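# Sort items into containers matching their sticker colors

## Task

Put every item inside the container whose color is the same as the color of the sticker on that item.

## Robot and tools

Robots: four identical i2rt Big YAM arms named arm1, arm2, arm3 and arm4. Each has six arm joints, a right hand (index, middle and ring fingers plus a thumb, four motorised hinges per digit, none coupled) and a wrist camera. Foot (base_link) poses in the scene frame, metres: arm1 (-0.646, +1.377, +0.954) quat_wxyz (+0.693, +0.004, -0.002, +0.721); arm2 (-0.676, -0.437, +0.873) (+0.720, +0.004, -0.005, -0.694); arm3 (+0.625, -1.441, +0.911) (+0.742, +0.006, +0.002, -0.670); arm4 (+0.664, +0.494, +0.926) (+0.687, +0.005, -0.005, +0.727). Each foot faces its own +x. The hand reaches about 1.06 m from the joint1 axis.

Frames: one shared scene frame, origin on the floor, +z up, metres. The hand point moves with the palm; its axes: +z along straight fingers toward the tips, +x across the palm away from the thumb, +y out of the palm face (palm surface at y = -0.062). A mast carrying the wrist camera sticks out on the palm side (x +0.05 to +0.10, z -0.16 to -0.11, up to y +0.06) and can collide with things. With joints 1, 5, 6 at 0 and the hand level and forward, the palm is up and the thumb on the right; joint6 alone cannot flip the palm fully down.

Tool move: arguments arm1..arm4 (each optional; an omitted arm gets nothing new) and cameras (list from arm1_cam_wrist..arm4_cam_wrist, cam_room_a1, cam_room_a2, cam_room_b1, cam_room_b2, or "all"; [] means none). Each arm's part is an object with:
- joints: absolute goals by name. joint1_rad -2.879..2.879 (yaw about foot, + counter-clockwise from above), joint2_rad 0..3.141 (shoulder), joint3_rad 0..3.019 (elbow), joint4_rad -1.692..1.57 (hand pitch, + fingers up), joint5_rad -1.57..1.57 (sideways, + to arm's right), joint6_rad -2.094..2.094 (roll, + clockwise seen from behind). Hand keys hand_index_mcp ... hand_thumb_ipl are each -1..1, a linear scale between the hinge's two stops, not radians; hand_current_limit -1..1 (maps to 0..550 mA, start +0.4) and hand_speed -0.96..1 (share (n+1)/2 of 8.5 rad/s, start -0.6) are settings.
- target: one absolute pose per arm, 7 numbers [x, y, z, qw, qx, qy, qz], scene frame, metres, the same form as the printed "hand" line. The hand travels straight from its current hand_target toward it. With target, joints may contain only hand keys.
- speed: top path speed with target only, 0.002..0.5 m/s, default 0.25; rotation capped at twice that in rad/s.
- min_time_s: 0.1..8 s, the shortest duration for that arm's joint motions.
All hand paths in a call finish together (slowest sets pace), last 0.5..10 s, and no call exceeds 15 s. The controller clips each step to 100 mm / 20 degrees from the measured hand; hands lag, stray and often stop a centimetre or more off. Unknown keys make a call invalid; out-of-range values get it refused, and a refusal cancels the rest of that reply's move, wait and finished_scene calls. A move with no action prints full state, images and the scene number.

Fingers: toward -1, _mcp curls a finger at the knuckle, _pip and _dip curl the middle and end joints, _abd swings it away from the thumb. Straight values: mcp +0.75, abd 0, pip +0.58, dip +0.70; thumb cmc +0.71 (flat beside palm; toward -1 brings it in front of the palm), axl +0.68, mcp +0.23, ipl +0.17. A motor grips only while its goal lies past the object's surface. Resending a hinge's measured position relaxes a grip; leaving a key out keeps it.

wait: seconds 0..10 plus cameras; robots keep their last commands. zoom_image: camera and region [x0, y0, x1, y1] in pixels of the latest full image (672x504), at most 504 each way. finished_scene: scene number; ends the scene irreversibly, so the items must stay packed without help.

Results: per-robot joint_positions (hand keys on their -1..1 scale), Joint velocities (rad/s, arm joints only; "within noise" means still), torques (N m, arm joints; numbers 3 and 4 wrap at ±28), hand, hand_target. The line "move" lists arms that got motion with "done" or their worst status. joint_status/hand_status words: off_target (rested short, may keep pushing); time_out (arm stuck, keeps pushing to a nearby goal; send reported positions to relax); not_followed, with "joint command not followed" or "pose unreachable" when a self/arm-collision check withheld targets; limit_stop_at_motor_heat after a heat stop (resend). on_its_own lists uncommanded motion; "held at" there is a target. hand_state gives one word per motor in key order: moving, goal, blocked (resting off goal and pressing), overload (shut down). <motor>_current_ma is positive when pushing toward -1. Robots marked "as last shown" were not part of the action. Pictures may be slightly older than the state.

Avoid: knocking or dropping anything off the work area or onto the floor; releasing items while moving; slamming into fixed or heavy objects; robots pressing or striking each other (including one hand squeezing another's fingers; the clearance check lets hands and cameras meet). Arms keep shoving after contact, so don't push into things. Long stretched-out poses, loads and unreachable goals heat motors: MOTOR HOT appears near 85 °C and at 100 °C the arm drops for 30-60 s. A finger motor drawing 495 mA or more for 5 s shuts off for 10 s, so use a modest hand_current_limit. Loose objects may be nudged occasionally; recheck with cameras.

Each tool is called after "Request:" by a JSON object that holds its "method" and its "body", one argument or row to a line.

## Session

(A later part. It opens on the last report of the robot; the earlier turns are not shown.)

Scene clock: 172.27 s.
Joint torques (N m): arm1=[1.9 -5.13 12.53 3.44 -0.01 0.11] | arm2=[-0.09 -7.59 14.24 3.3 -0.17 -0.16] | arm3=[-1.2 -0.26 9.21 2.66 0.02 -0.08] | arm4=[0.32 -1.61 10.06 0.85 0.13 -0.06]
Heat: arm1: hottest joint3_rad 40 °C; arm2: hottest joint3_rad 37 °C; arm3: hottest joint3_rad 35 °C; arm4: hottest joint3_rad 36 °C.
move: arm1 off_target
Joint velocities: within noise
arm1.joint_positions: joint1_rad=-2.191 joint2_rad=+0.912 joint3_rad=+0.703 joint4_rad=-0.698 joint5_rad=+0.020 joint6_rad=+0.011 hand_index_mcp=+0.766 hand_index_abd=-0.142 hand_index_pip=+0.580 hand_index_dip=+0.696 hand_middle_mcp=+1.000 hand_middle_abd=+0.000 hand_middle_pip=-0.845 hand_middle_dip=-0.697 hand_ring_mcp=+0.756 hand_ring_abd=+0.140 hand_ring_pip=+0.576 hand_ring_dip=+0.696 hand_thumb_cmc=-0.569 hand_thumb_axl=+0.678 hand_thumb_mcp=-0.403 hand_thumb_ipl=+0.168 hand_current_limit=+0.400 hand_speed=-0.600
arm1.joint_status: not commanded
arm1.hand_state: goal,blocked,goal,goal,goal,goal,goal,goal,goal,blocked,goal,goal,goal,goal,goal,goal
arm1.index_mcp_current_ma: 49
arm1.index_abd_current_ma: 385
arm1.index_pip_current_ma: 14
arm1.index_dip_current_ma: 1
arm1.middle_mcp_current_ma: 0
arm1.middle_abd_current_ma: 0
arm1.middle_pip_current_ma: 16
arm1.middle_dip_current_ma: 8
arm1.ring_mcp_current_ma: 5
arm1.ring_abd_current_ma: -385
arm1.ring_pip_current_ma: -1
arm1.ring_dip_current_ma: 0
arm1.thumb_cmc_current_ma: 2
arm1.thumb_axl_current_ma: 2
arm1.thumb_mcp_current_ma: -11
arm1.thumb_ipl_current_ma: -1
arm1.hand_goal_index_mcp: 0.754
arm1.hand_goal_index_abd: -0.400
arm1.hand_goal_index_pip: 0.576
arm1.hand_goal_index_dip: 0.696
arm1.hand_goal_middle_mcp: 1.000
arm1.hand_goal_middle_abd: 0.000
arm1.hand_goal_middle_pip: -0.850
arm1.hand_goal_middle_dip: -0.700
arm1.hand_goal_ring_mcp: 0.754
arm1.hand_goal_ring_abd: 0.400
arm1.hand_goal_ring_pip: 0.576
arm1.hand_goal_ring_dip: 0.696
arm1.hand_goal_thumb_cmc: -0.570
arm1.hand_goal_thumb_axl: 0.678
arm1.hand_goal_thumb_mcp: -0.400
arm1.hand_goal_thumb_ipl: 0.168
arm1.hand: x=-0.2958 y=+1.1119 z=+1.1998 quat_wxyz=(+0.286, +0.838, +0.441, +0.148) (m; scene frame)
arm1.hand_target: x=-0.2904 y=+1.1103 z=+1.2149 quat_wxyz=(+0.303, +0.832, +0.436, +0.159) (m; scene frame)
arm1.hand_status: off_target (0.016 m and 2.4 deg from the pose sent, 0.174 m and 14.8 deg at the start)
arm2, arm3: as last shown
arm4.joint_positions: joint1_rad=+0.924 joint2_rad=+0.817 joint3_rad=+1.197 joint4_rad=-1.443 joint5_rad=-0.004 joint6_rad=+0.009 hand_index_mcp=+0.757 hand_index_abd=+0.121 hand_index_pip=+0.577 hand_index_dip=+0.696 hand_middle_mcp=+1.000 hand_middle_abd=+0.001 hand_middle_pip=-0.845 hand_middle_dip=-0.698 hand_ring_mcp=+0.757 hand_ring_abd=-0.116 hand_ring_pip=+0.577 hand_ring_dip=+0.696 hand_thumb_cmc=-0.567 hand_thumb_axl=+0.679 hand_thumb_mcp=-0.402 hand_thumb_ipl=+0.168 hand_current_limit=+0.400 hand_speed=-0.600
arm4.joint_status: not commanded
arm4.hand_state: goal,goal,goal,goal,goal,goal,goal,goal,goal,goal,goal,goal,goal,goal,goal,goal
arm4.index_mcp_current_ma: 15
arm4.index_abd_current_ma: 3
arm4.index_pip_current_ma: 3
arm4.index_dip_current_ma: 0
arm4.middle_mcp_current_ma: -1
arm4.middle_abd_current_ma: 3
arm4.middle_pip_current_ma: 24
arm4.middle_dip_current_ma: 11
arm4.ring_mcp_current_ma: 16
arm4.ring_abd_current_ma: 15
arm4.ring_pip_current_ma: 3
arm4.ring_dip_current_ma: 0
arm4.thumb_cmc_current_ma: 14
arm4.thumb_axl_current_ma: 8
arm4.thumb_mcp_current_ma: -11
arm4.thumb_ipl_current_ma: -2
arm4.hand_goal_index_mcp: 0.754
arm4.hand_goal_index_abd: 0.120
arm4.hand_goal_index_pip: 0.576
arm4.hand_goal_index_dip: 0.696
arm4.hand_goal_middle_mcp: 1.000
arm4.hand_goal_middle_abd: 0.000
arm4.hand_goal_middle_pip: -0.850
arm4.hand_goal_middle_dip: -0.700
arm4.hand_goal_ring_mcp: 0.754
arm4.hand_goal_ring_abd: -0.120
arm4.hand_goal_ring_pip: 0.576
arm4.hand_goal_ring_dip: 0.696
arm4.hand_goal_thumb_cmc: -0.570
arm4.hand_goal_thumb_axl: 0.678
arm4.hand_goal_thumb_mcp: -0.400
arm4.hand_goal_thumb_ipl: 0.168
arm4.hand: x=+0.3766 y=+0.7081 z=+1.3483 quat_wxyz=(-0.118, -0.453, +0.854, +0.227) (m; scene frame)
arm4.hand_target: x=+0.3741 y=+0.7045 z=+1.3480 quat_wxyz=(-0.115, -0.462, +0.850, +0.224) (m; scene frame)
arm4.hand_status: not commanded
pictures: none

Request:
{"method": "move", "body": {
  "arm1": {"target": [-0.0178, 0.915, 1.212, 0.3030, 0.8324, 0.4361, 0.1588], "speed": 0.15},
  "arm2": {"joints": {"joint1_rad": -0.6, "joint2_rad": 0.82, "joint3_rad": 1.25, "joint4_rad": -1.52}, "min_time_s": 2.5},
  "arm3": {"joints": {"joint1_rad": -0.3, "joint2_rad": 0.75, "joint3_rad": 1.25, "joint4_rad": -1.6, "joint5_rad": 0, "joint6_rad": 0}, "min_time_s": 2}
}}

Request:
{"method": "move", "body": {
  "arm1": {"target": [-0.0178, 0.915, 1.178, 0.3030, 0.8324, 0.4361, 0.1588], "speed": 0.06},
  "arm2": {"joints": {"joint1_rad": 0.897}, "min_time_s": 3.2},
  "arm3": {"joints": {"joint1_rad": -2.309}, "min_time_s": 3.5}
}}

Request:
{"method": "move", "body": {
  "arm1": {"target": [-0.0178, 0.915, 1.164, 0.3030, 0.8324, 0.4361, 0.1588], "speed": 0.05},
  "arm2": {"target": [-0.3196, -0.7287, 1.225, 0.2907, 0.8444, 0.4256, 0.1465], "speed": 0.2},
  "arm4": {"target": [0.296, 0.735, 1.235, 0.1588, 0.4361, -0.8324, -0.3030], "speed": 0.15},
  "cameras": ["cam_room_a1", "cam_room_a2"]
}}

Request:
{"method": "zoom_image", "body": {
  "camera": "cam_room_a2",
  "region": [370, 160, 460, 250]
}}

Scene clock: 193.80 s.
Joint torques (N m): arm1=[0.85 -16.32 16.1 2.04 -0.34 -0.08] | arm2=[-0.38 -3.78 13.26 1.14 -0.15 -0.15] | arm3=[-1.85 -2.08 7.47 1.2 -0.21 -0.08] | arm4=[0.15 -1.55 10.15 0.91 0.13 -0.05]
Heat: arm1: hottest joint3_rad 43 °C; arm2: hottest joint3_rad 40 °C; arm3: hottest joint3_rad 35 °C; arm4: hottest joint3_rad 36 °C.
move: arm1 off_target; arm2 done; arm3 done
Joint velocities: within noise
arm1.joint_positions: joint1_rad=-2.202 joint2_rad=+1.802 joint3_rad=+1.533 joint4_rad=-0.630 joint5_rad=+0.011 joint6_rad=+0.009 hand_index_mcp=+0.767 hand_index_abd=-0.142 hand_index_pip=+0.580 hand_index_dip=+0.696 hand_middle_mcp=+1.000 hand_middle_abd=+0.000 hand_middle_pip=-0.845 hand_middle_dip=-0.697 hand_ring_mcp=+0.756 hand_ring_abd=+0.140 hand_ring_pip=+0.576 hand_ring_dip=+0.696 hand_thumb_cmc=-0.569 hand_thumb_axl=+0.678 hand_thumb_mcp=-0.403 hand_thumb_ipl=+0.168 hand_current_limit=+0.400 hand_speed=-0.600
arm1.joint_status: not commanded
arm1.hand_state: goal,blocked,goal,goal,goal,goal,goal,goal,goal,blocked,goal,goal,goal,goal,goal,goal
arm1.index_mcp_current_ma: 49
arm1.index_abd_current_ma: 385
arm1.index_pip_current_ma: 14
arm1.index_dip_current_ma: 1
arm1.middle_mcp_current_ma: 0
arm1.middle_abd_current_ma: 0
arm1.middle_pip_current_ma: 16
arm1.middle_dip_current_ma: 8
arm1.ring_mcp_current_ma: 5
arm1.ring_abd_current_ma: -385
arm1.ring_pip_current_ma: -1
arm1.ring_dip_current_ma: 0
arm1.thumb_cmc_current_ma: 2
arm1.thumb_axl_current_ma: 2
arm1.thumb_mcp_current_ma: -11
arm1.thumb_ipl_current_ma: -1
arm1.hand_goal_index_mcp: 0.754
arm1.hand_goal_index_abd: -0.400
arm1.hand_goal_index_pip: 0.576
arm1.hand_goal_index_dip: 0.696
arm1.hand_goal_middle_mcp: 1.000
arm1.hand_goal_middle_abd: 0.000
arm1.hand_goal_middle_pip: -0.850
arm1.hand_goal_middle_dip: -0.700
arm1.hand_goal_ring_mcp: 0.754
arm1.hand_goal_ring_abd: 0.400
arm1.hand_goal_ring_pip: 0.576
arm1.hand_goal_ring_dip: 0.696
arm1.hand_goal_thumb_cmc: -0.570
arm1.hand_goal_thumb_axl: 0.678
arm1.hand_goal_thumb_mcp: -0.400
arm1.hand_goal_thumb_ipl: 0.168
arm1.hand: x=-0.0268 y=+0.9268 z=+1.1881 quat_wxyz=(+0.288, +0.838, +0.438, +0.152) (m; scene frame)
arm1.hand_target: x=-0.0191 y=+0.9159 z=+1.2120 quat_wxyz=(+0.303, +0.832, +0.436, +0.159) (m; scene frame)
arm1.hand_status: off_target (0.028 m and 2.0 deg from the pose sent, 0.341 m and 2.4 deg at the start)
arm2.joint_positions: joint1_rad=-0.605 joint2_rad=+0.828 joint3_rad=+1.189 joint4_rad=-1.513 joint5_rad=+0.002 joint6_rad=+0.008 hand_index_mcp=+0.766 hand_index_abd=-0.046 hand_index_pip=+0.581 hand_index_dip=+0.697 hand_middle_mcp=+1.000 hand_middle_abd=+0.000 hand_middle_pip=-0.848 hand_middle_dip=-0.698 hand_ring_mcp=+0.766 hand_ring_abd=+0.049 hand_ring_pip=+0.580 hand_ring_dip=+0.697 hand_thumb_cmc=-0.568 hand_thumb_axl=+0.679 hand_thumb_mcp=-0.402 hand_thumb_ipl=+0.168 hand_current_limit=+0.400 hand_speed=-0.600
arm2.joint_status: all done
arm2.hand_state: goal,blocked,goal,goal,goal,goal,goal,goal,goal,blocked,goal,goal,goal,goal,goal,goal
arm2.index_mcp_current_ma: 3
arm2.index_abd_current_ma: 385
arm2.index_pip_current_ma: 0
arm2.index_dip_current_ma: 0
arm2.middle_mcp_current_ma: 0
arm2.middle_abd_current_ma: 0
arm2.middle_pip_current_ma: 0
arm2.middle_dip_current_ma: 0
arm2.ring_mcp_current_ma: 2
arm2.ring_abd_current_ma: -385
arm2.ring_pip_current_ma: 0
arm2.ring_dip_current_ma: 0
arm2.thumb_cmc_current_ma: 0
arm2.thumb_axl_current_ma: 0
arm2.thumb_mcp_current_ma: 0
arm2.thumb_ipl_current_ma: 0
arm2.hand_goal_index_mcp: 0.754
arm2.hand_goal_index_abd: -0.350
arm2.hand_goal_index_pip: 0.576
arm2.hand_goal_index_dip: 0.696
arm2.hand_goal_middle_mcp: 1.000
arm2.hand_goal_middle_abd: 0.000
arm2.hand_goal_middle_pip: -0.850
arm2.hand_goal_middle_dip: -0.700
arm2.hand_goal_ring_mcp: 0.754
arm2.hand_goal_ring_abd: 0.350
arm2.hand_goal_ring_pip: 0.576
arm2.hand_goal_ring_dip: 0.696
arm2.hand_goal_thumb_cmc: -0.570
arm2.hand_goal_thumb_axl: 0.678
arm2.hand_goal_thumb_mcp: -0.400
arm2.hand_goal_thumb_ipl: 0.168
arm2.hand: x=-0.8904 y=-0.7189 z=+1.2699 quat_wxyz=(+0.199, +0.938, -0.280, -0.052) (m; scene frame)
arm2.hand_target: x=-0.8879 y=-0.7194 z=+1.3042 quat_wxyz=(+0.228, +0.933, -0.272, -0.060) (m; scene frame)
arm2.hand_status: not commanded
arm3.joint_positions: joint1_rad=-0.292 joint2_rad=+0.745 joint3_rad=+1.262 joint4_rad=-1.586 joint5_rad=+0.002 joint6_rad=+0.008 hand_index_mcp=+0.757 hand_index_abd=+0.120 hand_index_pip=+0.577 hand_index_dip=+0.696 hand_middle_mcp=+1.000 hand_middle_abd=+0.000 hand_middle_pip=-0.844 hand_middle_dip=-0.697 hand_ring_mcp=+0.757 hand_ring_abd=-0.115 hand_ring_pip=+0.577 hand_ring_dip=+0.696 hand_thumb_cmc=-0.567 hand_thumb_axl=+0.679 hand_thumb_mcp=-0.402 hand_thumb_ipl=+0.168 hand_current_limit=+0.400 hand_speed=-0.600
arm3.joint_status: all done
arm3.hand_state: goal,goal,goal,goal,goal,goal,goal,goal,goal,goal,goal,goal,goal,goal,goal,goal
arm3.index_mcp_current_ma: 3
arm3.index_abd_current_ma: 0
arm3.index_pip_current_ma: 1
arm3.index_dip_current_ma: 0
arm3.middle_mcp_current_ma: 0
arm3.middle_abd_current_ma: 0
arm3.middle_pip_current_ma: 8
arm3.middle_dip_current_ma: 3
arm3.ring_mcp_current_ma: 4
arm3.ring_abd_current_ma: 5
arm3.ring_pip_current_ma: 1
arm3.ring_dip_current_ma: 0
arm3.thumb_cmc_current_ma: 4
arm3.thumb_axl_current_ma: 1
arm3.thumb_mcp_current_ma: -3
arm3.thumb_ipl_current_ma: 0
arm3.hand_goal_index_mcp: 0.754
arm3.hand_goal_index_abd: 0.120
arm3.hand_goal_index_pip: 0.576
arm3.hand_goal_index_dip: 0.696
arm3.hand_goal_middle_mcp: 1.000
arm3.hand_goal_middle_abd: 0.000
arm3.hand_goal_middle_pip: -0.850
arm3.hand_goal_middle_dip: -0.700
arm3.hand_goal_ring_mcp: 0.754
arm3.hand_goal_ring_abd: -0.120
arm3.hand_goal_ring_pip: 0.576
arm3.hand_goal_ring_dip: 0.696
arm3.hand_goal_thumb_cmc: -0.570
arm3.hand_goal_thumb_axl: 0.678
arm3.hand_goal_thumb_mcp: -0.400
arm3.hand_goal_thumb_ipl: 0.168
arm3.hand: x=+0.5394 y=-1.7516 z=+1.3570 quat_wxyz=(+0.241, +0.965, -0.097, -0.022) (m; scene frame)
arm3.hand_target: x=+0.5380 y=-1.7504 z=+1.3465 quat_wxyz=(+0.226, +0.969, -0.097, -0.021) (m; scene frame)
arm3.hand_status: not commanded
arm4: as last shown
pictures: none

Scene clock: 197.63 s.
Joint torques (N m): arm1=[0.67 -16.44 11.37 3.49 -0.33 -0.06] | arm2=[-0.5 -3.37 13.18 1.09 -0.08 -0.15] | arm3=[-1.67 -1.67 7.42 1.24 -0.13 -0.06] | arm4=[0.32 -1.55 10.1 0.84 0.14 -0.05]
Heat: arm1: hottest joint3_rad 43 °C; arm2: hottest joint3_rad 41 °C; arm3: hottest joint3_rad 36 °C; arm4: hottest joint3_rad 36 °C.
move: arm1 done; arm2 done; arm3 done
Joint velocities: within noise
arm1.joint_positions: joint1_rad=-2.202 joint2_rad=+1.826 joint3_rad=+1.533 joint4_rad=-0.587 joint5_rad=+0.011 joint6_rad=+0.009 hand_index_mcp=+0.767 hand_index_abd=-0.142 hand_index_pip=+0.580 hand_index_dip=+0.696 hand_middle_mcp=+1.000 hand_middle_abd=+0.000 hand_middle_pip=-0.845 hand_middle_dip=-0.697 hand_ring_mcp=+0.756 hand_ring_abd=+0.140 hand_ring_pip=+0.576 hand_ring_dip=+0.696 hand_thumb_cmc=-0.569 hand_thumb_axl=+0.678 hand_thumb_mcp=-0.403 hand_thumb_ipl=+0.168 hand_current_limit=+0.400 hand_speed=-0.600
arm1.joint_status: not commanded
arm1.hand_state: goal,blocked,goal,goal,goal,goal,goal,goal,goal,blocked,goal,goal,goal,goal,goal,goal
arm1.index_mcp_current_ma: 49
arm1.index_abd_current_ma: 385
arm1.index_pip_current_ma: 14
arm1.index_dip_current_ma: 1
arm1.middle_mcp_current_ma: 0
arm1.middle_abd_current_ma: 0
arm1.middle_pip_current_ma: 16
arm1.middle_dip_current_ma: 8
arm1.ring_mcp_current_ma: 5
arm1.ring_abd_current_ma: -385
arm1.ring_pip_current_ma: -1
arm1.ring_dip_current_ma: 0
arm1.thumb_cmc_current_ma: 2
arm1.thumb_axl_current_ma: 2
arm1.thumb_mcp_current_ma: -11
arm1.thumb_ipl_current_ma: -1
arm1.hand_goal_index_mcp: 0.754
arm1.hand_goal_index_abd: -0.400
arm1.hand_goal_index_pip: 0.576
arm1.hand_goal_index_dip: 0.696
arm1.hand_goal_middle_mcp: 1.000
arm1.hand_goal_middle_abd: 0.000
arm1.hand_goal_middle_pip: -0.850
arm1.hand_goal_middle_dip: -0.700
arm1.hand_goal_ring_mcp: 0.754
arm1.hand_goal_ring_abd: 0.400
arm1.hand_goal_ring_pip: 0.576
arm1.hand_goal_ring_dip: 0.696
arm1.hand_goal_thumb_cmc: -0.570
arm1.hand_goal_thumb_axl: 0.678
arm1.hand_goal_thumb_mcp: -0.400
arm1.hand_goal_thumb_ipl: 0.168
arm1.hand: x=-0.0197 y=+0.9221 z=+1.1803 quat_wxyz=(+0.296, +0.835, +0.437, +0.156) (m; scene frame)
arm1.hand_target: x=-0.0180 y=+0.9152 z=+1.1780 quat_wxyz=(+0.303, +0.832, +0.436, +0.159) (m; scene frame)
arm1.hand_status: done (0.008 m and 0.9 deg from the pose sent, 0.018 m and 2.0 deg at the start)
arm2.joint_positions: joint1_rad=+0.895 joint2_rad=+0.828 joint3_rad=+1.189 joint4_rad=-1.513 joint5_rad=+0.000 joint6_rad=+0.007 hand_index_mcp=+0.766 hand_index_abd=-0.046 hand_index_pip=+0.581 hand_index_dip=+0.697 hand_middle_mcp=+1.000 hand_middle_abd=+0.000 hand_middle_pip=-0.848 hand_middle_dip=-0.698 hand_ring_mcp=+0.766 hand_ring_abd=+0.049 hand_ring_pip=+0.580 hand_ring_dip=+0.697 hand_thumb_cmc=-0.568 hand_thumb_axl=+0.679 hand_thumb_mcp=-0.402 hand_thumb_ipl=+0.168 hand_current_limit=+0.400 hand_speed=-0.600
arm2.joint_status: all done
arm2.hand_state: goal,blocked,goal,goal,goal,goal,goal,goal,goal,blocked,goal,goal,goal,goal,goal,goal
arm2.index_mcp_current_ma: 3
arm2.index_abd_current_ma: 385
arm2.index_pip_current_ma: 0
arm2.index_dip_current_ma: 0
arm2.middle_mcp_current_ma: 0
arm2.middle_abd_current_ma: 0
arm2.middle_pip_current_ma: 0
arm2.middle_dip_current_ma: 0
arm2.ring_mcp_current_ma: 2
arm2.ring_abd_current_ma: -385
arm2.ring_pip_current_ma: 0
arm2.ring_dip_current_ma: 0
arm2.thumb_cmc_current_ma: 0
arm2.thumb_axl_current_ma: 0
arm2.thumb_mcp_current_ma: 0
arm2.thumb_ipl_current_ma: 0
arm2.hand_goal_index_mcp: 0.754
arm2.hand_goal_index_abd: -0.350
arm2.hand_goal_index_pip: 0.576
arm2.hand_goal_index_dip: 0.696
arm2.hand_goal_middle_mcp: 1.000
arm2.hand_goal_middle_abd: 0.000
arm2.hand_goal_middle_pip: -0.850
arm2.hand_goal_middle_dip: -0.700
arm2.hand_goal_ring_mcp: 0.754
arm2.hand_goal_ring_abd: 0.350
arm2.hand_goal_ring_pip: 0.576
arm2.hand_goal_ring_dip: 0.696
arm2.hand_goal_thumb_cmc: -0.570
arm2.hand_goal_thumb_axl: 0.678
arm2.hand_goal_thumb_mcp: -0.400
arm2.hand_goal_thumb_ipl: 0.168
arm2.hand: x=-0.4130 y=-0.6649 z=+1.2758 quat_wxyz=(+0.189, +0.875, +0.435, +0.099) (m; scene frame)
arm2.hand_target: x=-0.4136 y=-0.6630 z=+1.3101 quat_wxyz=(+0.216, +0.867, +0.436, +0.112) (m; scene frame)
arm2.hand_status: not commanded
arm3.joint_positions: joint1_rad=-2.302 joint2_rad=+0.745 joint3_rad=+1.262 joint4_rad=-1.586 joint5_rad=+0.001 joint6_rad=+0.007 hand_index_mcp=+0.757 hand_index_abd=+0.120 hand_index_pip=+0.577 hand_index_dip=+0.696 hand_middle_mcp=+1.000 hand_middle_abd=+0.000 hand_middle_pip=-0.844 hand_middle_dip=-0.697 hand_ring_mcp=+0.757 hand_ring_abd=-0.117 hand_ring_pip=+0.577 hand_ring_dip=+0.696 hand_thumb_cmc=-0.568 hand_thumb_axl=+0.679 hand_thumb_mcp=-0.402 hand_thumb_ipl=+0.168 hand_current_limit=+0.400 hand_speed=-0.600
arm3.joint_status: all done
arm3.hand_state: goal,goal,goal,goal,goal,goal,goal,goal,goal,goal,goal,goal,goal,goal,goal,goal
arm3.index_mcp_current_ma: 3
arm3.index_abd_current_ma: 0
arm3.index_pip_current_ma: 1
arm3.index_dip_current_ma: 0
arm3.middle_mcp_current_ma: 0
arm3.middle_abd_current_ma: 0
arm3.middle_pip_current_ma: 8
arm3.middle_dip_current_ma: 3
arm3.ring_mcp_current_ma: 4
arm3.ring_abd_current_ma: 3
arm3.ring_pip_current_ma: 1
arm3.ring_dip_current_ma: 0
arm3.thumb_cmc_current_ma: 2
arm3.thumb_axl_current_ma: 1
arm3.thumb_mcp_current_ma: -3
arm3.thumb_ipl_current_ma: 0
arm3.hand_goal_index_mcp: 0.754
arm3.hand_goal_index_abd: 0.120
arm3.hand_goal_index_pip: 0.576
arm3.hand_goal_index_dip: 0.696
arm3.hand_goal_middle_mcp: 1.000
arm3.hand_goal_middle_abd: 0.000
arm3.hand_goal_middle_pip: -0.850
arm3.hand_goal_middle_dip: -0.700
arm3.hand_goal_ring_mcp: 0.754
arm3.hand_goal_ring_abd: -0.120
arm3.hand_goal_ring_pip: 0.576
arm3.hand_goal_ring_dip: 0.696
arm3.hand_goal_thumb_cmc: -0.570
arm3.hand_goal_thumb_axl: 0.678
arm3.hand_goal_thumb_mcp: -0.400
arm3.hand_goal_thumb_ipl: 0.168
arm3.hand: x=+0.3823 y=-1.2420 z=+1.3624 quat_wxyz=(+0.108, +0.437, -0.864, -0.225) (m; scene frame)
arm3.hand_target: x=+0.3838 y=-1.2413 z=+1.3519 quat_wxyz=(+0.100, +0.439, -0.867, -0.212) (m; scene frame)
arm3.hand_status: not commanded
arm4: as last shown
pictures: none

Scene clock: 199.23 s.
Joint torques (N m): arm1=[0.67 -15.97 11.4 3.47 -0.32 -0.07] | arm2=[-0.09 -6.59 9.99 2.93 0.08 -0.1] | arm3=[-1.73 -1.67 7.43 1.24 -0.13 -0.06] | arm4=[0.38 -4.19 11.22 2.06 0.2 0.15]
Heat: arm1: hottest joint3_rad 43 °C; arm2: hottest joint3_rad 40 °C; arm3: hottest joint3_rad 36 °C; arm4: hottest joint3_rad 36 °C.
move: arm1 done; arm2 off_target; arm4 done
Joint velocities: within noise
arm1.joint_positions: joint1_rad=-2.202 joint2_rad=+1.834 joint3_rad=+1.511 joint4_rad=-0.552 joint5_rad=+0.011 joint6_rad=+0.009 hand_index_mcp=+0.767 hand_index_abd=-0.142 hand_index_pip=+0.580 hand_index_dip=+0.696 hand_middle_mcp=+1.000 hand_middle_abd=+0.000 hand_middle_pip=-0.845 hand_middle_dip=-0.697 hand_ring_mcp=+0.756 hand_ring_abd=+0.140 hand_ring_pip=+0.576 hand_ring_dip=+0.696 hand_thumb_cmc=-0.569 hand_thumb_axl=+0.678 hand_thumb_mcp=-0.403 hand_thumb_ipl=+0.168 hand_current_limit=+0.400 hand_speed=-0.600
arm1.joint_status: not commanded
arm1.hand_state: goal,blocked,goal,goal,goal,goal,goal,goal,goal,blocked,goal,goal,goal,goal,goal,goal
arm1.index_mcp_current_ma: 49
arm1.index_abd_current_ma: 385
arm1.index_pip_current_ma: 14
arm1.index_dip_current_ma: 1
arm1.middle_mcp_current_ma: 0
arm1.middle_abd_current_ma: 0
arm1.middle_pip_current_ma: 16
arm1.middle_dip_current_ma: 8
arm1.ring_mcp_current_ma: 5
arm1.ring_abd_current_ma: -385
arm1.ring_pip_current_ma: -1
arm1.ring_dip_current_ma: 0
arm1.thumb_cmc_current_ma: 2
arm1.thumb_axl_current_ma: 2
arm1.thumb_mcp_current_ma: -11
arm1.thumb_ipl_current_ma: -1
arm1.hand_goal_index_mcp: 0.754
arm1.hand_goal_index_abd: -0.400
arm1.hand_goal_index_pip: 0.576
arm1.hand_goal_index_dip: 0.696
arm1.hand_goal_middle_mcp: 1.000
arm1.hand_goal_middle_abd: 0.000
arm1.hand_goal_middle_pip: -0.850
arm1.hand_goal_middle_dip: -0.700
arm1.hand_goal_ring_mcp: 0.754
arm1.hand_goal_ring_abd: 0.400
arm1.hand_goal_ring_pip: 0.576
arm1.hand_goal_ring_dip: 0.696
arm1.hand_goal_thumb_cmc: -0.570
arm1.hand_goal_thumb_axl: 0.678
arm1.hand_goal_thumb_mcp: -0.400
arm1.hand_goal_thumb_ipl: 0.168
arm1.hand: x=-0.0198 y=+0.9223 z=+1.1684 quat_wxyz=(+0.298, +0.834, +0.436, +0.157) (m; scene frame)
arm1.hand_target: x=-0.0179 y=+0.9152 z=+1.1640 quat_wxyz=(+0.303, +0.832, +0.436, +0.159) (m; scene frame)
arm1.hand_status: done (0.009 m and 0.7 deg from the pose sent, 0.018 m and 0.9 deg at the start)
arm2.joint_positions: joint1_rad=+0.901 joint2_rad=+0.979 joint3_rad=+0.986 joint4_rad=-0.971 joint5_rad=+0.007 joint6_rad=+0.007 hand_index_mcp=+0.764 hand_index_abd=-0.046 hand_index_pip=+0.580 hand_index_dip=+0.697 hand_middle_mcp=+1.000 hand_middle_abd=+0.000 hand_middle_pip=-0.848 hand_middle_dip=-0.698 hand_ring_mcp=+0.763 hand_ring_abd=+0.049 hand_ring_pip=+0.579 hand_ring_dip=+0.697 hand_thumb_cmc=-0.568 hand_thumb_axl=+0.679 hand_thumb_mcp=-0.402 hand_thumb_ipl=+0.168 hand_current_limit=+0.400 hand_speed=-0.600
arm2.joint_status: not commanded
arm2.hand_state: goal,blocked,goal,goal,goal,goal,goal,goal,goal,blocked,goal,goal,goal,goal,goal,goal
arm2.index_mcp_current_ma: 2
arm2.index_abd_current_ma: 385
arm2.index_pip_current_ma: 0
arm2.index_dip_current_ma: 0
arm2.middle_mcp_current_ma: 0
arm2.middle_abd_current_ma: 0
arm2.middle_pip_current_ma: 0
arm2.middle_dip_current_ma: 0
arm2.ring_mcp_current_ma: 2
arm2.ring_abd_current_ma: -385
arm2.ring_pip_current_ma: 0
arm2.ring_dip_current_ma: 0
arm2.thumb_cmc_current_ma: 0
arm2.thumb_axl_current_ma: 0
arm2.thumb_mcp_current_ma: 0
arm2.thumb_ipl_current_ma: 0
arm2.hand_goal_index_mcp: 0.754
arm2.hand_goal_index_abd: -0.350
arm2.hand_goal_index_pip: 0.576
arm2.hand_goal_index_dip: 0.696
arm2.hand_goal_middle_mcp: 1.000
arm2.hand_goal_middle_abd: 0.000
arm2.hand_goal_middle_pip: -0.850
arm2.hand_goal_middle_dip: -0.700
arm2.hand_goal_ring_mcp: 0.754
arm2.hand_goal_ring_abd: 0.350
arm2.hand_goal_ring_pip: 0.576
arm2.hand_goal_ring_dip: 0.696
arm2.hand_goal_thumb_cmc: -0.570
arm2.hand_goal_thumb_axl: 0.678
arm2.hand_goal_thumb_mcp: -0.400
arm2.hand_goal_thumb_ipl: 0.168
arm2.hand: x=-0.3244 y=-0.7287 z=+1.2093 quat_wxyz=(+0.272, +0.852, +0.425, +0.138) (m; scene frame)
arm2.hand_target: x=-0.3200 y=-0.7285 z=+1.2249 quat_wxyz=(+0.290, +0.844, +0.426, +0.146) (m; scene frame)
arm2.hand_status: off_target (0.016 m and 2.6 deg from the pose sent, 0.124 m and 13.4 deg at the start)
arm3: as last shown
arm4.joint_positions: joint1_rad=+1.005 joint2_rad=+0.903 joint3_rad=+0.825 joint4_rad=-0.830 joint5_rad=+0.057 joint6_rad=+0.084 hand_index_mcp=+0.758 hand_index_abd=+0.121 hand_index_pip=+0.577 hand_index_dip=+0.696 hand_middle_mcp=+1.000 hand_middle_abd=+0.001 hand_middle_pip=-0.845 hand_middle_dip=-0.698 hand_ring_mcp=+0.758 hand_ring_abd=-0.117 hand_ring_pip=+0.577 hand_ring_dip=+0.696 hand_thumb_cmc=-0.567 hand_thumb_axl=+0.679 hand_thumb_mcp=-0.402 hand_thumb_ipl=+0.168 hand_current_limit=+0.400 hand_speed=-0.600
arm4.joint_status: not commanded
arm4.hand_state: goal,goal,goal,goal,goal,goal,goal,goal,goal,goal,goal,goal,goal,goal,goal,goal
arm4.index_mcp_current_ma: 20
arm4.index_abd_current_ma: 3
arm4.index_pip_current_ma: 3
arm4.index_dip_current_ma: 0
arm4.middle_mcp_current_ma: -1
arm4.middle_abd_current_ma: 3
arm4.middle_pip_current_ma: 24
arm4.middle_dip_current_ma: 11
arm4.ring_mcp_current_ma: 22
arm4.ring_abd_current_ma: 14
arm4.ring_pip_current_ma: 3
arm4.ring_dip_current_ma: 0
arm4.thumb_cmc_current_ma: 14
arm4.thumb_axl_current_ma: 8
arm4.thumb_mcp_current_ma: -14
arm4.thumb_ipl_current_ma: -2
arm4.hand_goal_index_mcp: 0.754
arm4.hand_goal_index_abd: 0.120
arm4.hand_goal_index_pip: 0.576
arm4.hand_goal_index_dip: 0.696
arm4.hand_goal_middle_mcp: 1.000
arm4.hand_goal_middle_abd: 0.000
arm4.hand_goal_middle_pip: -0.850
arm4.hand_goal_middle_dip: -0.700
arm4.hand_goal_ring_mcp: 0.754
arm4.hand_goal_ring_abd: -0.120
arm4.hand_goal_ring_pip: 0.576
arm4.hand_goal_ring_dip: 0.696
arm4.hand_goal_thumb_cmc: -0.570
arm4.hand_goal_thumb_axl: 0.678
arm4.hand_goal_thumb_mcp: -0.400
arm4.hand_goal_thumb_ipl: 0.168
arm4.hand: x=+0.3013 y=+0.7377 z=+1.2267 quat_wxyz=(-0.150, -0.437, +0.837, +0.294) (m; scene frame)
arm4.hand_target: x=+0.2962 y=+0.7349 z=+1.2350 quat_wxyz=(-0.159, -0.436, +0.832, +0.303) (m; scene frame)
arm4.hand_status: done (0.010 m and 1.5 deg from the pose sent, 0.142 m and 10.4 deg at the start)
pictures: cam_room_a1, cam_room_a2

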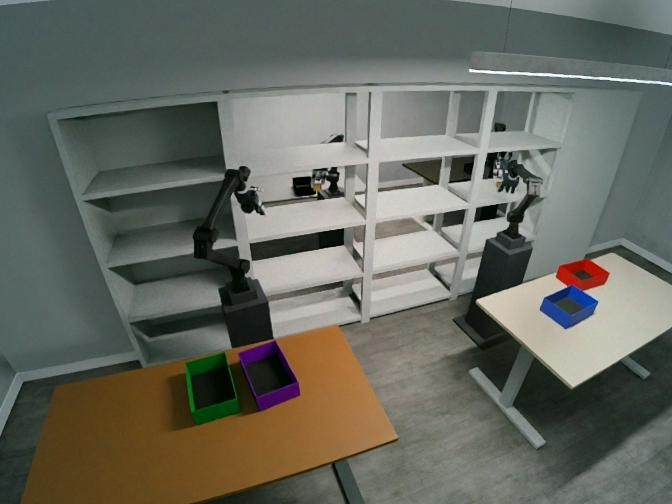

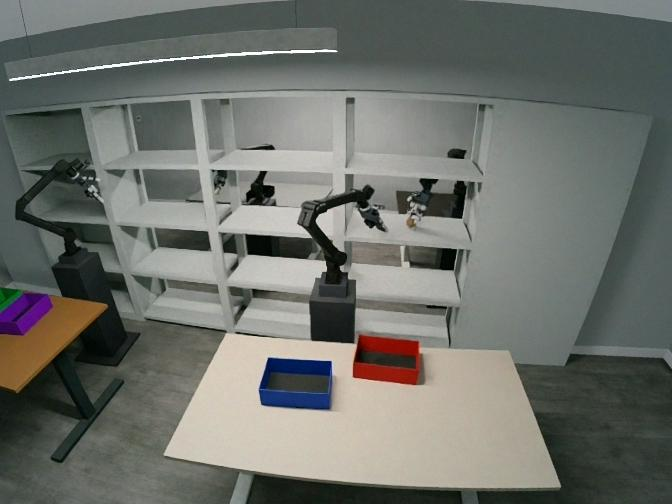

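Scaled by 5.600 from the camera's 672x504 image, which has a finer 960x720 frame.

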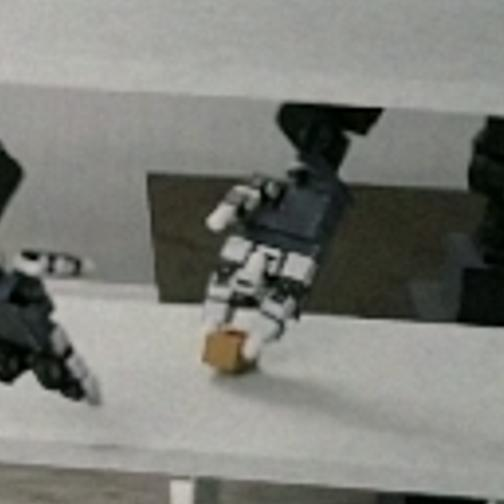

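Request:
{"method": "move", "body": {
  "arm1": {"target": [-0.0178, 0.915, 1.155, 0.3030, 0.8324, 0.4361, 0.1588], "speed": 0.05},
  "arm2": {"target": [-0.0248, -0.9471, 1.212, 0.2907, 0.8444, 0.4256, 0.1465], "speed": 0.15}
}}

Request:
{"method": "move", "body": {
  "arm1": {"joints": {"hand_index_abd": 0.06, "hand_ring_abd": -0.06}},
  "arm2": {"target": [-0.0248, -0.9471, 1.172, 0.2907, 0.8444, 0.4256, 0.1465], "speed": 0.06}
}}

Request:
{"method": "move", "body": {
  "arm1": {"target": [-0.17, 1.018, 1.195, 0.3030, 0.8324, 0.4361, 0.1588], "speed": 0.15},
  "arm2": {"target": [-0.0248, -0.9471, 1.153, 0.2907, 0.8444, 0.4256, 0.1465], "speed": 0.05},
  "arm3": {"target": [0.23, -1.14, 1.22, 0.1465, 0.4256, -0.8444, -0.2907], "speed": 0.2},
  "cameras": ["cam_room_a1", "cam_room_a2", "cam_room_b1"]
}}

Request:
{"method": "zoom_image", "body": {
  "camera": "cam_room_a2",
  "region": [370, 160, 460, 250]
}}

Request:
{"method": "zoom_image", "body": {
  "camera": "cam_room_a1",
  "region": [260, 160, 350, 240]
}}

Scene clock: 216.40 s.
Joint torques (N m): arm1=[0.79 -15.79 11.1 3.4 -0.32 -0.05] | arm2=[-0.32 -22.77 14.46 1.42 -0.05 -0.14] | arm3=[-1.73 -1.73 7.42 1.24 -0.13 -0.06] | arm4=[0.38 -4.25 11.22 2.02 0.21 0.15]
Heat: arm1: hottest joint3_rad 43 °C; arm2: hottest joint3_rad 40 °C; arm3: hottest joint3_rad 36 °C; arm4: hottest joint3_rad 38 °C.
move: arm1 off_target; arm2 off_target
Joint velocities: within noise
arm1.joint_positions: joint1_rad=-2.203 joint2_rad=+1.837 joint3_rad=+1.500 joint4_rad=-0.529 joint5_rad=+0.011 joint6_rad=+0.009 hand_index_mcp=+0.767 hand_index_abd=-0.142 hand_index_pip=+0.580 hand_index_dip=+0.696 hand_middle_mcp=+1.000 hand_middle_abd=+0.000 hand_middle_pip=-0.845 hand_middle_dip=-0.697 hand_ring_mcp=+0.756 hand_ring_abd=+0.140 hand_ring_pip=+0.576 hand_ring_dip=+0.696 hand_thumb_cmc=-0.569 hand_thumb_axl=+0.678 hand_thumb_mcp=-0.403 hand_thumb_ipl=+0.168 hand_current_limit=+0.400 hand_speed=-0.600
arm1.joint_status: not commanded
arm1.hand_state: goal,blocked,goal,goal,goal,goal,goal,goal,goal,blocked,goal,goal,goal,goal,goal,goal
arm1.index_mcp_current_ma: 49
arm1.index_abd_current_ma: 385
arm1.index_pip_current_ma: 14
arm1.index_dip_current_ma: 1
arm1.middle_mcp_current_ma: 0
arm1.middle_abd_current_ma: 0
arm1.middle_pip_current_ma: 16
arm1.middle_dip_current_ma: 8
arm1.ring_mcp_current_ma: 5
arm1.ring_abd_current_ma: -385
arm1.ring_pip_current_ma: -1
arm1.ring_dip_current_ma: 0
arm1.thumb_cmc_current_ma: 2
arm1.thumb_axl_current_ma: 2
arm1.thumb_mcp_current_ma: -11
arm1.thumb_ipl_current_ma: -1
arm1.hand_goal_index_mcp: 0.754
arm1.hand_goal_index_abd: -0.400
arm1.hand_goal_index_pip: 0.576
arm1.hand_goal_index_dip: 0.696
arm1.hand_goal_middle_mcp: 1.000
arm1.hand_goal_middle_abd: 0.000
arm1.hand_goal_middle_pip: -0.850
arm1.hand_goal_middle_dip: -0.700
arm1.hand_goal_ring_mcp: 0.754
arm1.hand_goal_ring_abd: 0.400
arm1.hand_goal_ring_pip: 0.576
arm1.hand_goal_ring_dip: 0.696
arm1.hand_goal_thumb_cmc: -0.570
arm1.hand_goal_thumb_axl: 0.678
arm1.hand_goal_thumb_mcp: -0.400
arm1.hand_goal_thumb_ipl: 0.168
arm1.hand: x=-0.0194 y=+0.9216 z=+1.1654 quat_wxyz=(+0.302, +0.833, +0.435, +0.159) (m; scene frame)
arm1.hand_target: x=-0.0182 y=+0.9152 z=+1.1550 quat_wxyz=(+0.303, +0.832, +0.436, +0.159) (m; scene frame)
arm1.hand_status: off_target (0.012 m and 0.2 deg from the pose sent, 0.015 m and 0.7 deg at the start)
arm2.joint_positions: joint1_rad=+0.901 joint2_rad=+1.970 joint3_rad=+1.941 joint4_rad=-0.961 joint5_rad=+0.007 joint6_rad=+0.007 hand_index_mcp=+0.764 hand_index_abd=-0.046 hand_index_pip=+0.580 hand_index_dip=+0.697 hand_middle_mcp=+1.000 hand_middle_abd=+0.000 hand_middle_pip=-0.848 hand_middle_dip=-0.698 hand_ring_mcp=+0.763 hand_ring_abd=+0.049 hand_ring_pip=+0.579 hand_ring_dip=+0.697 hand_thumb_cmc=-0.568 hand_thumb_axl=+0.679 hand_thumb_mcp=-0.402 hand_thumb_ipl=+0.168 hand_current_limit=+0.400 hand_speed=-0.600
arm2.joint_status: not commanded
arm2.hand_state: goal,blocked,goal,goal,goal,goal,goal,goal,goal,blocked,goal,goal,goal,goal,goal,goal
arm2.index_mcp_current_ma: 2
arm2.index_abd_current_ma: 385
arm2.index_pip_current_ma: 0
arm2.index_dip_current_ma: 0
arm2.middle_mcp_current_ma: 0
arm2.middle_abd_current_ma: 0
arm2.middle_pip_current_ma: 0
arm2.middle_dip_current_ma: 0
arm2.ring_mcp_current_ma: 2
arm2.ring_abd_current_ma: -385
arm2.ring_pip_current_ma: 0
arm2.ring_dip_current_ma: 0
arm2.thumb_cmc_current_ma: 0
arm2.thumb_axl_current_ma: 0
arm2.thumb_mcp_current_ma: 0
arm2.thumb_ipl_current_ma: 0
arm2.hand_goal_index_mcp: 0.754
arm2.hand_goal_index_abd: -0.350
arm2.hand_goal_index_pip: 0.576
arm2.hand_goal_index_dip: 0.696
arm2.hand_goal_middle_mcp: 1.000
arm2.hand_goal_middle_abd: 0.000
arm2.hand_goal_middle_pip: -0.850
arm2.hand_goal_middle_dip: -0.700
arm2.hand_goal_ring_mcp: 0.754
arm2.hand_goal_ring_abd: 0.350
arm2.hand_goal_ring_pip: 0.576
arm2.hand_goal_ring_dip: 0.696
arm2.hand_goal_thumb_cmc: -0.570
arm2.hand_goal_thumb_axl: 0.678
arm2.hand_goal_thumb_mcp: -0.400
arm2.hand_goal_thumb_ipl: 0.168
arm2.hand: x=-0.0334 y=-0.9424 z=+1.1645 quat_wxyz=(+0.260, +0.856, +0.427, +0.132) (m; scene frame)
arm2.hand_target: x=-0.0273 y=-0.9452 z=+1.2118 quat_wxyz=(+0.291, +0.844, +0.425, +0.147) (m; scene frame)
arm2.hand_status: off_target (0.049 m and 4.1 deg from the pose sent, 0.371 m and 2.6 deg at the start)
arm3, arm4: as last shown
pictures: none

Scene clock: 217.57 s.
Joint torques (N m): arm1=[0.62 -15.68 11.08 3.33 -0.32 -0.06] | arm2=[-0.38 -22.53 9.43 2.85 -0.07 -0.14] | arm3=[-1.73 -1.67 7.43 1.24 -0.13 -0.06] | arm4=[0.5 -4.19 11.22 2.03 0.2 0.16]
Heat: arm1: hottest joint3_rad 43 °C; arm2: hottest joint3_rad 40 °C; arm3: hottest joint3_rad 36 °C; arm4: hottest joint3_rad 38 °C.
move: arm1 done; arm2 off_target
Joint velocities: within noise
arm1.joint_positions: joint1_rad=-2.203 joint2_rad=+1.838 joint3_rad=+1.500 joint4_rad=-0.529 joint5_rad=+0.011 joint6_rad=+0.009 hand_index_mcp=+0.767 hand_index_abd=+0.057 hand_index_pip=+0.580 hand_index_dip=+0.696 hand_middle_mcp=+1.000 hand_middle_abd=+0.000 hand_middle_pip=-0.845 hand_middle_dip=-0.697 hand_ring_mcp=+0.757 hand_ring_abd=-0.056 hand_ring_pip=+0.576 hand_ring_dip=+0.696 hand_thumb_cmc=-0.569 hand_thumb_axl=+0.678 hand_thumb_mcp=-0.403 hand_thumb_ipl=+0.168 hand_current_limit=+0.400 hand_speed=-0.600
arm1.joint_status: all done
arm1.hand_state: goal,goal,goal,goal,goal,goal,goal,goal,goal,goal,goal,goal,goal,goal,goal,goal
arm1.index_mcp_current_ma: 49
arm1.index_abd_current_ma: -9
arm1.index_pip_current_ma: 14
arm1.index_dip_current_ma: 1
arm1.middle_mcp_current_ma: 0
arm1.middle_abd_current_ma: 0
arm1.middle_pip_current_ma: 16
arm1.middle_dip_current_ma: 8
arm1.ring_mcp_current_ma: 10
arm1.ring_abd_current_ma: 11
arm1.ring_pip_current_ma: -1
arm1.ring_dip_current_ma: 0
arm1.thumb_cmc_current_ma: 2
arm1.thumb_axl_current_ma: 2
arm1.thumb_mcp_current_ma: -11
arm1.thumb_ipl_current_ma: -1
arm1.hand_goal_index_mcp: 0.754
arm1.hand_goal_index_abd: 0.060
arm1.hand_goal_index_pip: 0.576
arm1.hand_goal_index_dip: 0.696
arm1.hand_goal_middle_mcp: 1.000
arm1.hand_goal_middle_abd: 0.000
arm1.hand_goal_middle_pip: -0.850
arm1.hand_goal_middle_dip: -0.700
arm1.hand_goal_ring_mcp: 0.754
arm1.hand_goal_ring_abd: -0.060
arm1.hand_goal_ring_pip: 0.576
arm1.hand_goal_ring_dip: 0.696
arm1.hand_goal_thumb_cmc: -0.570
arm1.hand_goal_thumb_axl: 0.678
arm1.hand_goal_thumb_mcp: -0.400
arm1.hand_goal_thumb_ipl: 0.168
arm1.hand: x=-0.0193 y=+0.9216 z=+1.1651 quat_wxyz=(+0.302, +0.833, +0.435, +0.159) (m; scene frame)
arm1.hand_target: x=-0.0182 y=+0.9151 z=+1.1550 quat_wxyz=(+0.303, +0.832, +0.436, +0.159) (m; scene frame)
arm1.hand_status: not commanded
arm2.joint_positions: joint1_rad=+0.901 joint2_rad=+1.970 joint3_rad=+1.912 joint4_rad=-0.892 joint5_rad=+0.007 joint6_rad=+0.006 hand_index_mcp=+0.760 hand_index_abd=-0.046 hand_index_pip=+0.579 hand_index_dip=+0.697 hand_middle_mcp=+1.000 hand_middle_abd=+0.000 hand_middle_pip=-0.848 hand_middle_dip=-0.698 hand_ring_mcp=+0.760 hand_ring_abd=+0.049 hand_ring_pip=+0.579 hand_ring_dip=+0.697 hand_thumb_cmc=-0.568 hand_thumb_axl=+0.679 hand_thumb_mcp=-0.402 hand_thumb_ipl=+0.168 hand_current_limit=+0.400 hand_speed=-0.600
arm2.joint_status: not commanded
arm2.hand_state: goal,blocked,goal,goal,goal,goal,goal,goal,goal,blocked,goal,goal,goal,goal,goal,goal
arm2.index_mcp_current_ma: 1
arm2.index_abd_current_ma: 385
arm2.index_pip_current_ma: 0
arm2.index_dip_current_ma: 0
arm2.middle_mcp_current_ma: 0
arm2.middle_abd_current_ma: 0
arm2.middle_pip_current_ma: 0
arm2.middle_dip_current_ma: 0
arm2.ring_mcp_current_ma: 1
arm2.ring_abd_current_ma: -385
arm2.ring_pip_current_ma: 0
arm2.ring_dip_current_ma: 0
arm2.thumb_cmc_current_ma: 0
arm2.thumb_axl_current_ma: 0
arm2.thumb_mcp_current_ma: 0
arm2.thumb_ipl_current_ma: 0
arm2.hand_goal_index_mcp: 0.754
arm2.hand_goal_index_abd: -0.350
arm2.hand_goal_index_pip: 0.576
arm2.hand_goal_index_dip: 0.696
arm2.hand_goal_middle_mcp: 1.000
arm2.hand_goal_middle_abd: 0.000
arm2.hand_goal_middle_pip: -0.850
arm2.hand_goal_middle_dip: -0.700
arm2.hand_goal_ring_mcp: 0.754
arm2.hand_goal_ring_abd: 0.350
arm2.hand_goal_ring_pip: 0.576
arm2.hand_goal_ring_dip: 0.696
arm2.hand_goal_thumb_cmc: -0.570
arm2.hand_goal_thumb_axl: 0.678
arm2.hand_goal_thumb_mcp: -0.400
arm2.hand_goal_thumb_ipl: 0.168
arm2.hand: x=-0.0287 y=-0.9457 z=+1.1616 quat_wxyz=(+0.277, +0.850, +0.425, +0.140) (m; scene frame)
arm2.hand_target: x=-0.0251 y=-0.9469 z=+1.1720 quat_wxyz=(+0.291, +0.844, +0.426, +0.146) (m; scene frame)
arm2.hand_status: off_target (0.011 m and 1.8 deg from the pose sent, 0.012 m and 4.1 deg at the start)
arm3, arm4: as last shown
pictures: none

Scene clock: 219.47 s.
Joint torques (N m): arm1=[0.73 -10.7 11.29 2.28 -0.33 -0.06] | arm2=[-0.38 -21.89 8.38 2.45 -0.07 -0.13] | arm3=[-0.38 -10.52 8.81 2.96 -0.01 0.06] | arm4=[0.32 -4.42 11.17 2.07 0.19 0.16]
Heat: arm1: hottest joint3_rad 43 °C; arm2: hottest joint3_rad 40 °C; arm3: hottest joint3_rad 36 °C; arm4: hottest joint3_rad 38 °C.
move: arm1 done; arm2 done; arm3 done
Joint velocities: within noise
arm1.joint_positions: joint1_rad=-2.205 joint2_rad=+1.366 joint3_rad=+0.999 joint4_rad=-0.494 joint5_rad=+0.009 joint6_rad=+0.006 hand_index_mcp=+0.757 hand_index_abd=+0.057 hand_index_pip=+0.575 hand_index_dip=+0.693 hand_middle_mcp=+1.000 hand_middle_abd=+0.000 hand_middle_pip=-0.845 hand_middle_dip=-0.698 hand_ring_mcp=+0.758 hand_ring_abd=-0.056 hand_ring_pip=+0.575 hand_ring_dip=+0.693 hand_thumb_cmc=-0.569 hand_thumb_axl=+0.678 hand_thumb_mcp=-0.403 hand_thumb_ipl=+0.168 hand_current_limit=+0.400 hand_speed=-0.600
arm1.joint_status: not commanded
arm1.hand_state: goal,goal,goal,goal,goal,goal,goal,goal,goal,goal,goal,goal,goal,goal,goal,goal
arm1.index_mcp_current_ma: 12
arm1.index_abd_current_ma: -9
arm1.index_pip_current_ma: -3
arm1.index_dip_current_ma: -8
arm1.middle_mcp_current_ma: 0
arm1.middle_abd_current_ma: 0
arm1.middle_pip_current_ma: 16
arm1.middle_dip_current_ma: 8
arm1.ring_mcp_current_ma: 14
arm1.ring_abd_current_ma: 10
arm1.ring_pip_current_ma: -3
arm1.ring_dip_current_ma: -8
arm1.thumb_cmc_current_ma: 2
arm1.thumb_axl_current_ma: 1
arm1.thumb_mcp_current_ma: -13
arm1.thumb_ipl_current_ma: -1
arm1.hand_goal_index_mcp: 0.754
arm1.hand_goal_index_abd: 0.060
arm1.hand_goal_index_pip: 0.576
arm1.hand_goal_index_dip: 0.696
arm1.hand_goal_middle_mcp: 1.000
arm1.hand_goal_middle_abd: 0.000
arm1.hand_goal_middle_pip: -0.850
arm1.hand_goal_middle_dip: -0.700
arm1.hand_goal_ring_mcp: 0.754
arm1.hand_goal_ring_abd: -0.060
arm1.hand_goal_ring_pip: 0.576
arm1.hand_goal_ring_dip: 0.696
arm1.hand_goal_thumb_cmc: -0.570
arm1.hand_goal_thumb_axl: 0.678
arm1.hand_goal_thumb_mcp: -0.400
arm1.hand_goal_thumb_ipl: 0.168
arm1.hand: x=-0.1681 y=+1.0207 z=+1.1944 quat_wxyz=(+0.304, +0.832, +0.435, +0.160) (m; scene frame)
arm1.hand_target: x=-0.1701 y=+1.0180 z=+1.1950 quat_wxyz=(+0.303, +0.832, +0.436, +0.159) (m; scene frame)
arm1.hand_status: done (0.003 m and 0.2 deg from the pose sent, 0.181 m and 0.2 deg at the start)
arm2.joint_positions: joint1_rad=+0.901 joint2_rad=+1.970 joint3_rad=+1.881 joint4_rad=-0.834 joint5_rad=+0.007 joint6_rad=+0.005 hand_index_mcp=+0.754 hand_index_abd=-0.046 hand_index_pip=+0.577 hand_index_dip=+0.697 hand_middle_mcp=+1.000 hand_middle_abd=+0.000 hand_middle_pip=-0.848 hand_middle_dip=-0.698 hand_ring_mcp=+0.755 hand_ring_abd=+0.049 hand_ring_pip=+0.577 hand_ring_dip=+0.697 hand_thumb_cmc=-0.568 hand_thumb_axl=+0.679 hand_thumb_mcp=-0.402 hand_thumb_ipl=+0.168 hand_current_limit=+0.400 hand_speed=-0.600
arm2.joint_status: not commanded
arm2.hand_state: goal,blocked,goal,goal,goal,goal,goal,goal,goal,blocked,goal,goal,goal,goal,goal,goal
arm2.index_mcp_current_ma: 0
arm2.index_abd_current_ma: 385
arm2.index_pip_current_ma: 0
arm2.index_dip_current_ma: 0
arm2.middle_mcp_current_ma: 0
arm2.middle_abd_current_ma: 0
arm2.middle_pip_current_ma: 0
arm2.middle_dip_current_ma: 0
arm2.ring_mcp_current_ma: 0
arm2.ring_abd_current_ma: -385
arm2.ring_pip_current_ma: 0
arm2.ring_dip_current_ma: 0
arm2.thumb_cmc_current_ma: 0
arm2.thumb_axl_current_ma: 0
arm2.thumb_mcp_current_ma: 0
arm2.thumb_ipl_current_ma: 0
arm2.hand_goal_index_mcp: 0.754
arm2.hand_goal_index_abd: -0.350
arm2.hand_goal_index_pip: 0.576
arm2.hand_goal_index_dip: 0.696
arm2.hand_goal_middle_mcp: 1.000
arm2.hand_goal_middle_abd: 0.000
arm2.hand_goal_middle_pip: -0.850
arm2.hand_goal_middle_dip: -0.700
arm2.hand_goal_ring_mcp: 0.754
arm2.hand_goal_ring_abd: 0.350
arm2.hand_goal_ring_pip: 0.576
arm2.hand_goal_ring_dip: 0.696
arm2.hand_goal_thumb_cmc: -0.570
arm2.hand_goal_thumb_axl: 0.678
arm2.hand_goal_thumb_mcp: -0.400
arm2.hand_goal_thumb_ipl: 0.168
arm2.hand: x=-0.0259 y=-0.9476 z=+1.1559 quat_wxyz=(+0.289, +0.846, +0.423, +0.146) (m; scene frame)
arm2.hand_target: x=-0.0249 y=-0.9471 z=+1.1531 quat_wxyz=(+0.291, +0.844, +0.426, +0.147) (m; scene frame)
arm2.hand_status: done (0.003 m and 0.4 deg from the pose sent, 0.010 m and 1.8 deg at the start)
arm3.joint_positions: joint1_rad=-2.287 joint2_rad=+1.072 joint3_rad=+0.964 joint4_rad=-0.813 joint5_rad=+0.008 joint6_rad=+0.026 hand_index_mcp=+0.758 hand_index_abd=+0.120 hand_index_pip=+0.577 hand_index_dip=+0.696 hand_middle_mcp=+1.000 hand_middle_abd=+0.000 hand_middle_pip=-0.844 hand_middle_dip=-0.697 hand_ring_mcp=+0.759 hand_ring_abd=-0.117 hand_ring_pip=+0.577 hand_ring_dip=+0.696 hand_thumb_cmc=-0.568 hand_thumb_axl=+0.679 hand_thumb_mcp=-0.402 hand_thumb_ipl=+0.168 hand_current_limit=+0.400 hand_speed=-0.600
arm3.joint_status: not commanded
arm3.hand_state: goal,goal,goal,goal,goal,goal,goal,goal,goal,goal,goal,goal,goal,goal,goal,goal
arm3.index_mcp_current_ma: 5
arm3.index_abd_current_ma: 0
arm3.index_pip_current_ma: 1
arm3.index_dip_current_ma: 0
arm3.middle_mcp_current_ma: 0
arm3.middle_abd_current_ma: 0
arm3.middle_pip_current_ma: 8
arm3.middle_dip_current_ma: 3
arm3.ring_mcp_current_ma: 6
arm3.ring_abd_current_ma: 3
arm3.ring_pip_current_ma: 1
arm3.ring_dip_current_ma: 0
arm3.thumb_cmc_current_ma: 2
arm3.thumb_axl_current_ma: 1
arm3.thumb_mcp_current_ma: -4
arm3.thumb_ipl_current_ma: 0
arm3.hand_goal_index_mcp: 0.754
arm3.hand_goal_index_abd: 0.120
arm3.hand_goal_index_pip: 0.576
arm3.hand_goal_index_dip: 0.696
arm3.hand_goal_middle_mcp: 1.000
arm3.hand_goal_middle_abd: 0.000
arm3.hand_goal_middle_pip: -0.850
arm3.hand_goal_middle_dip: -0.700
arm3.hand_goal_ring_mcp: 0.754
arm3.hand_goal_ring_abd: -0.120
arm3.hand_goal_ring_pip: 0.576
arm3.hand_goal_ring_dip: 0.696
arm3.hand_goal_thumb_cmc: -0.570
arm3.hand_goal_thumb_axl: 0.678
arm3.hand_goal_thumb_mcp: -0.400
arm3.hand_goal_thumb_ipl: 0.168
arm3.hand: x=+0.2331 y=-1.1367 z=+1.2214 quat_wxyz=(+0.142, +0.425, -0.846, -0.287) (m; scene frame)
arm3.hand_target: x=+0.2301 y=-1.1400 z=+1.2201 quat_wxyz=(+0.146, +0.426, -0.844, -0.291) (m; scene frame)
arm3.hand_status: done (0.005 m and 0.7 deg from the pose sent, 0.232 m and 9.1 deg at the start)
arm4: as last shown
pictures: cam_room_a1, cam_room_a2, cam_room_b1

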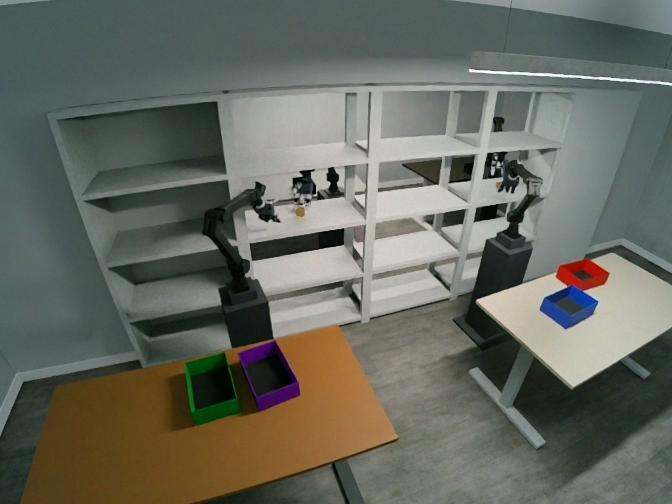

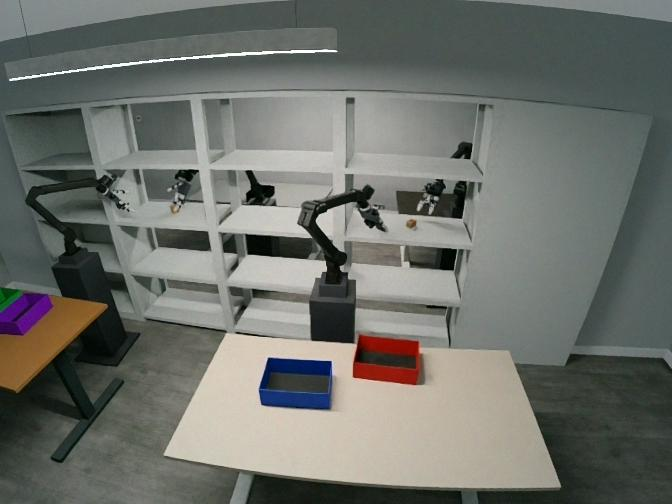

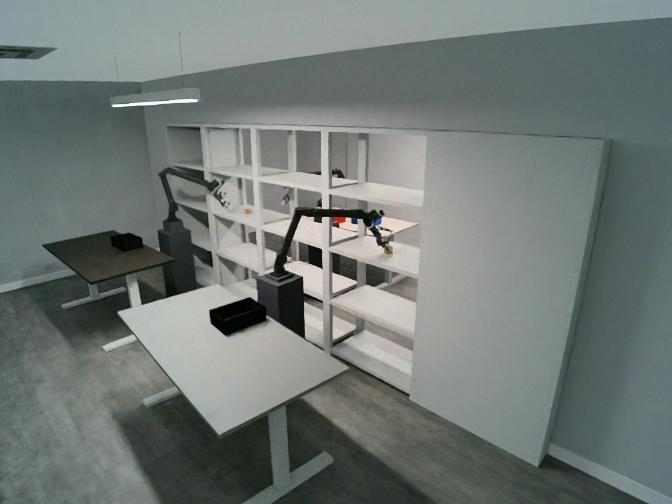

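Scaled by 5.600 from the camera's 672x504 image, which has a finer 960x720 frame.

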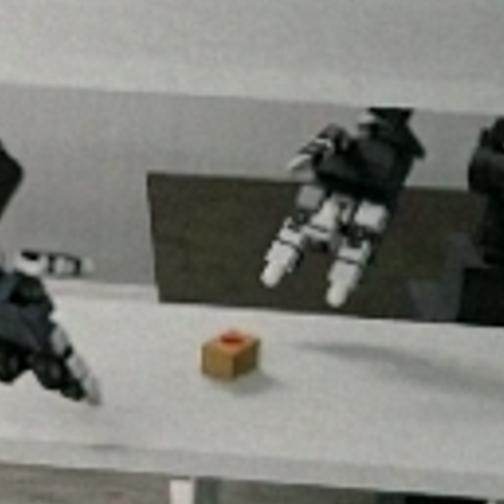

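Scaled by 5.600 from the camera's 672x504 image, which has a finer 960x720 frame.

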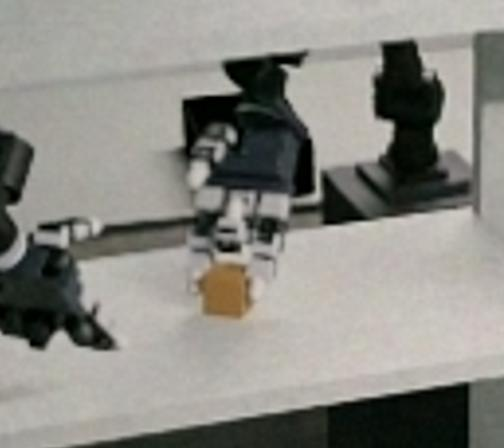

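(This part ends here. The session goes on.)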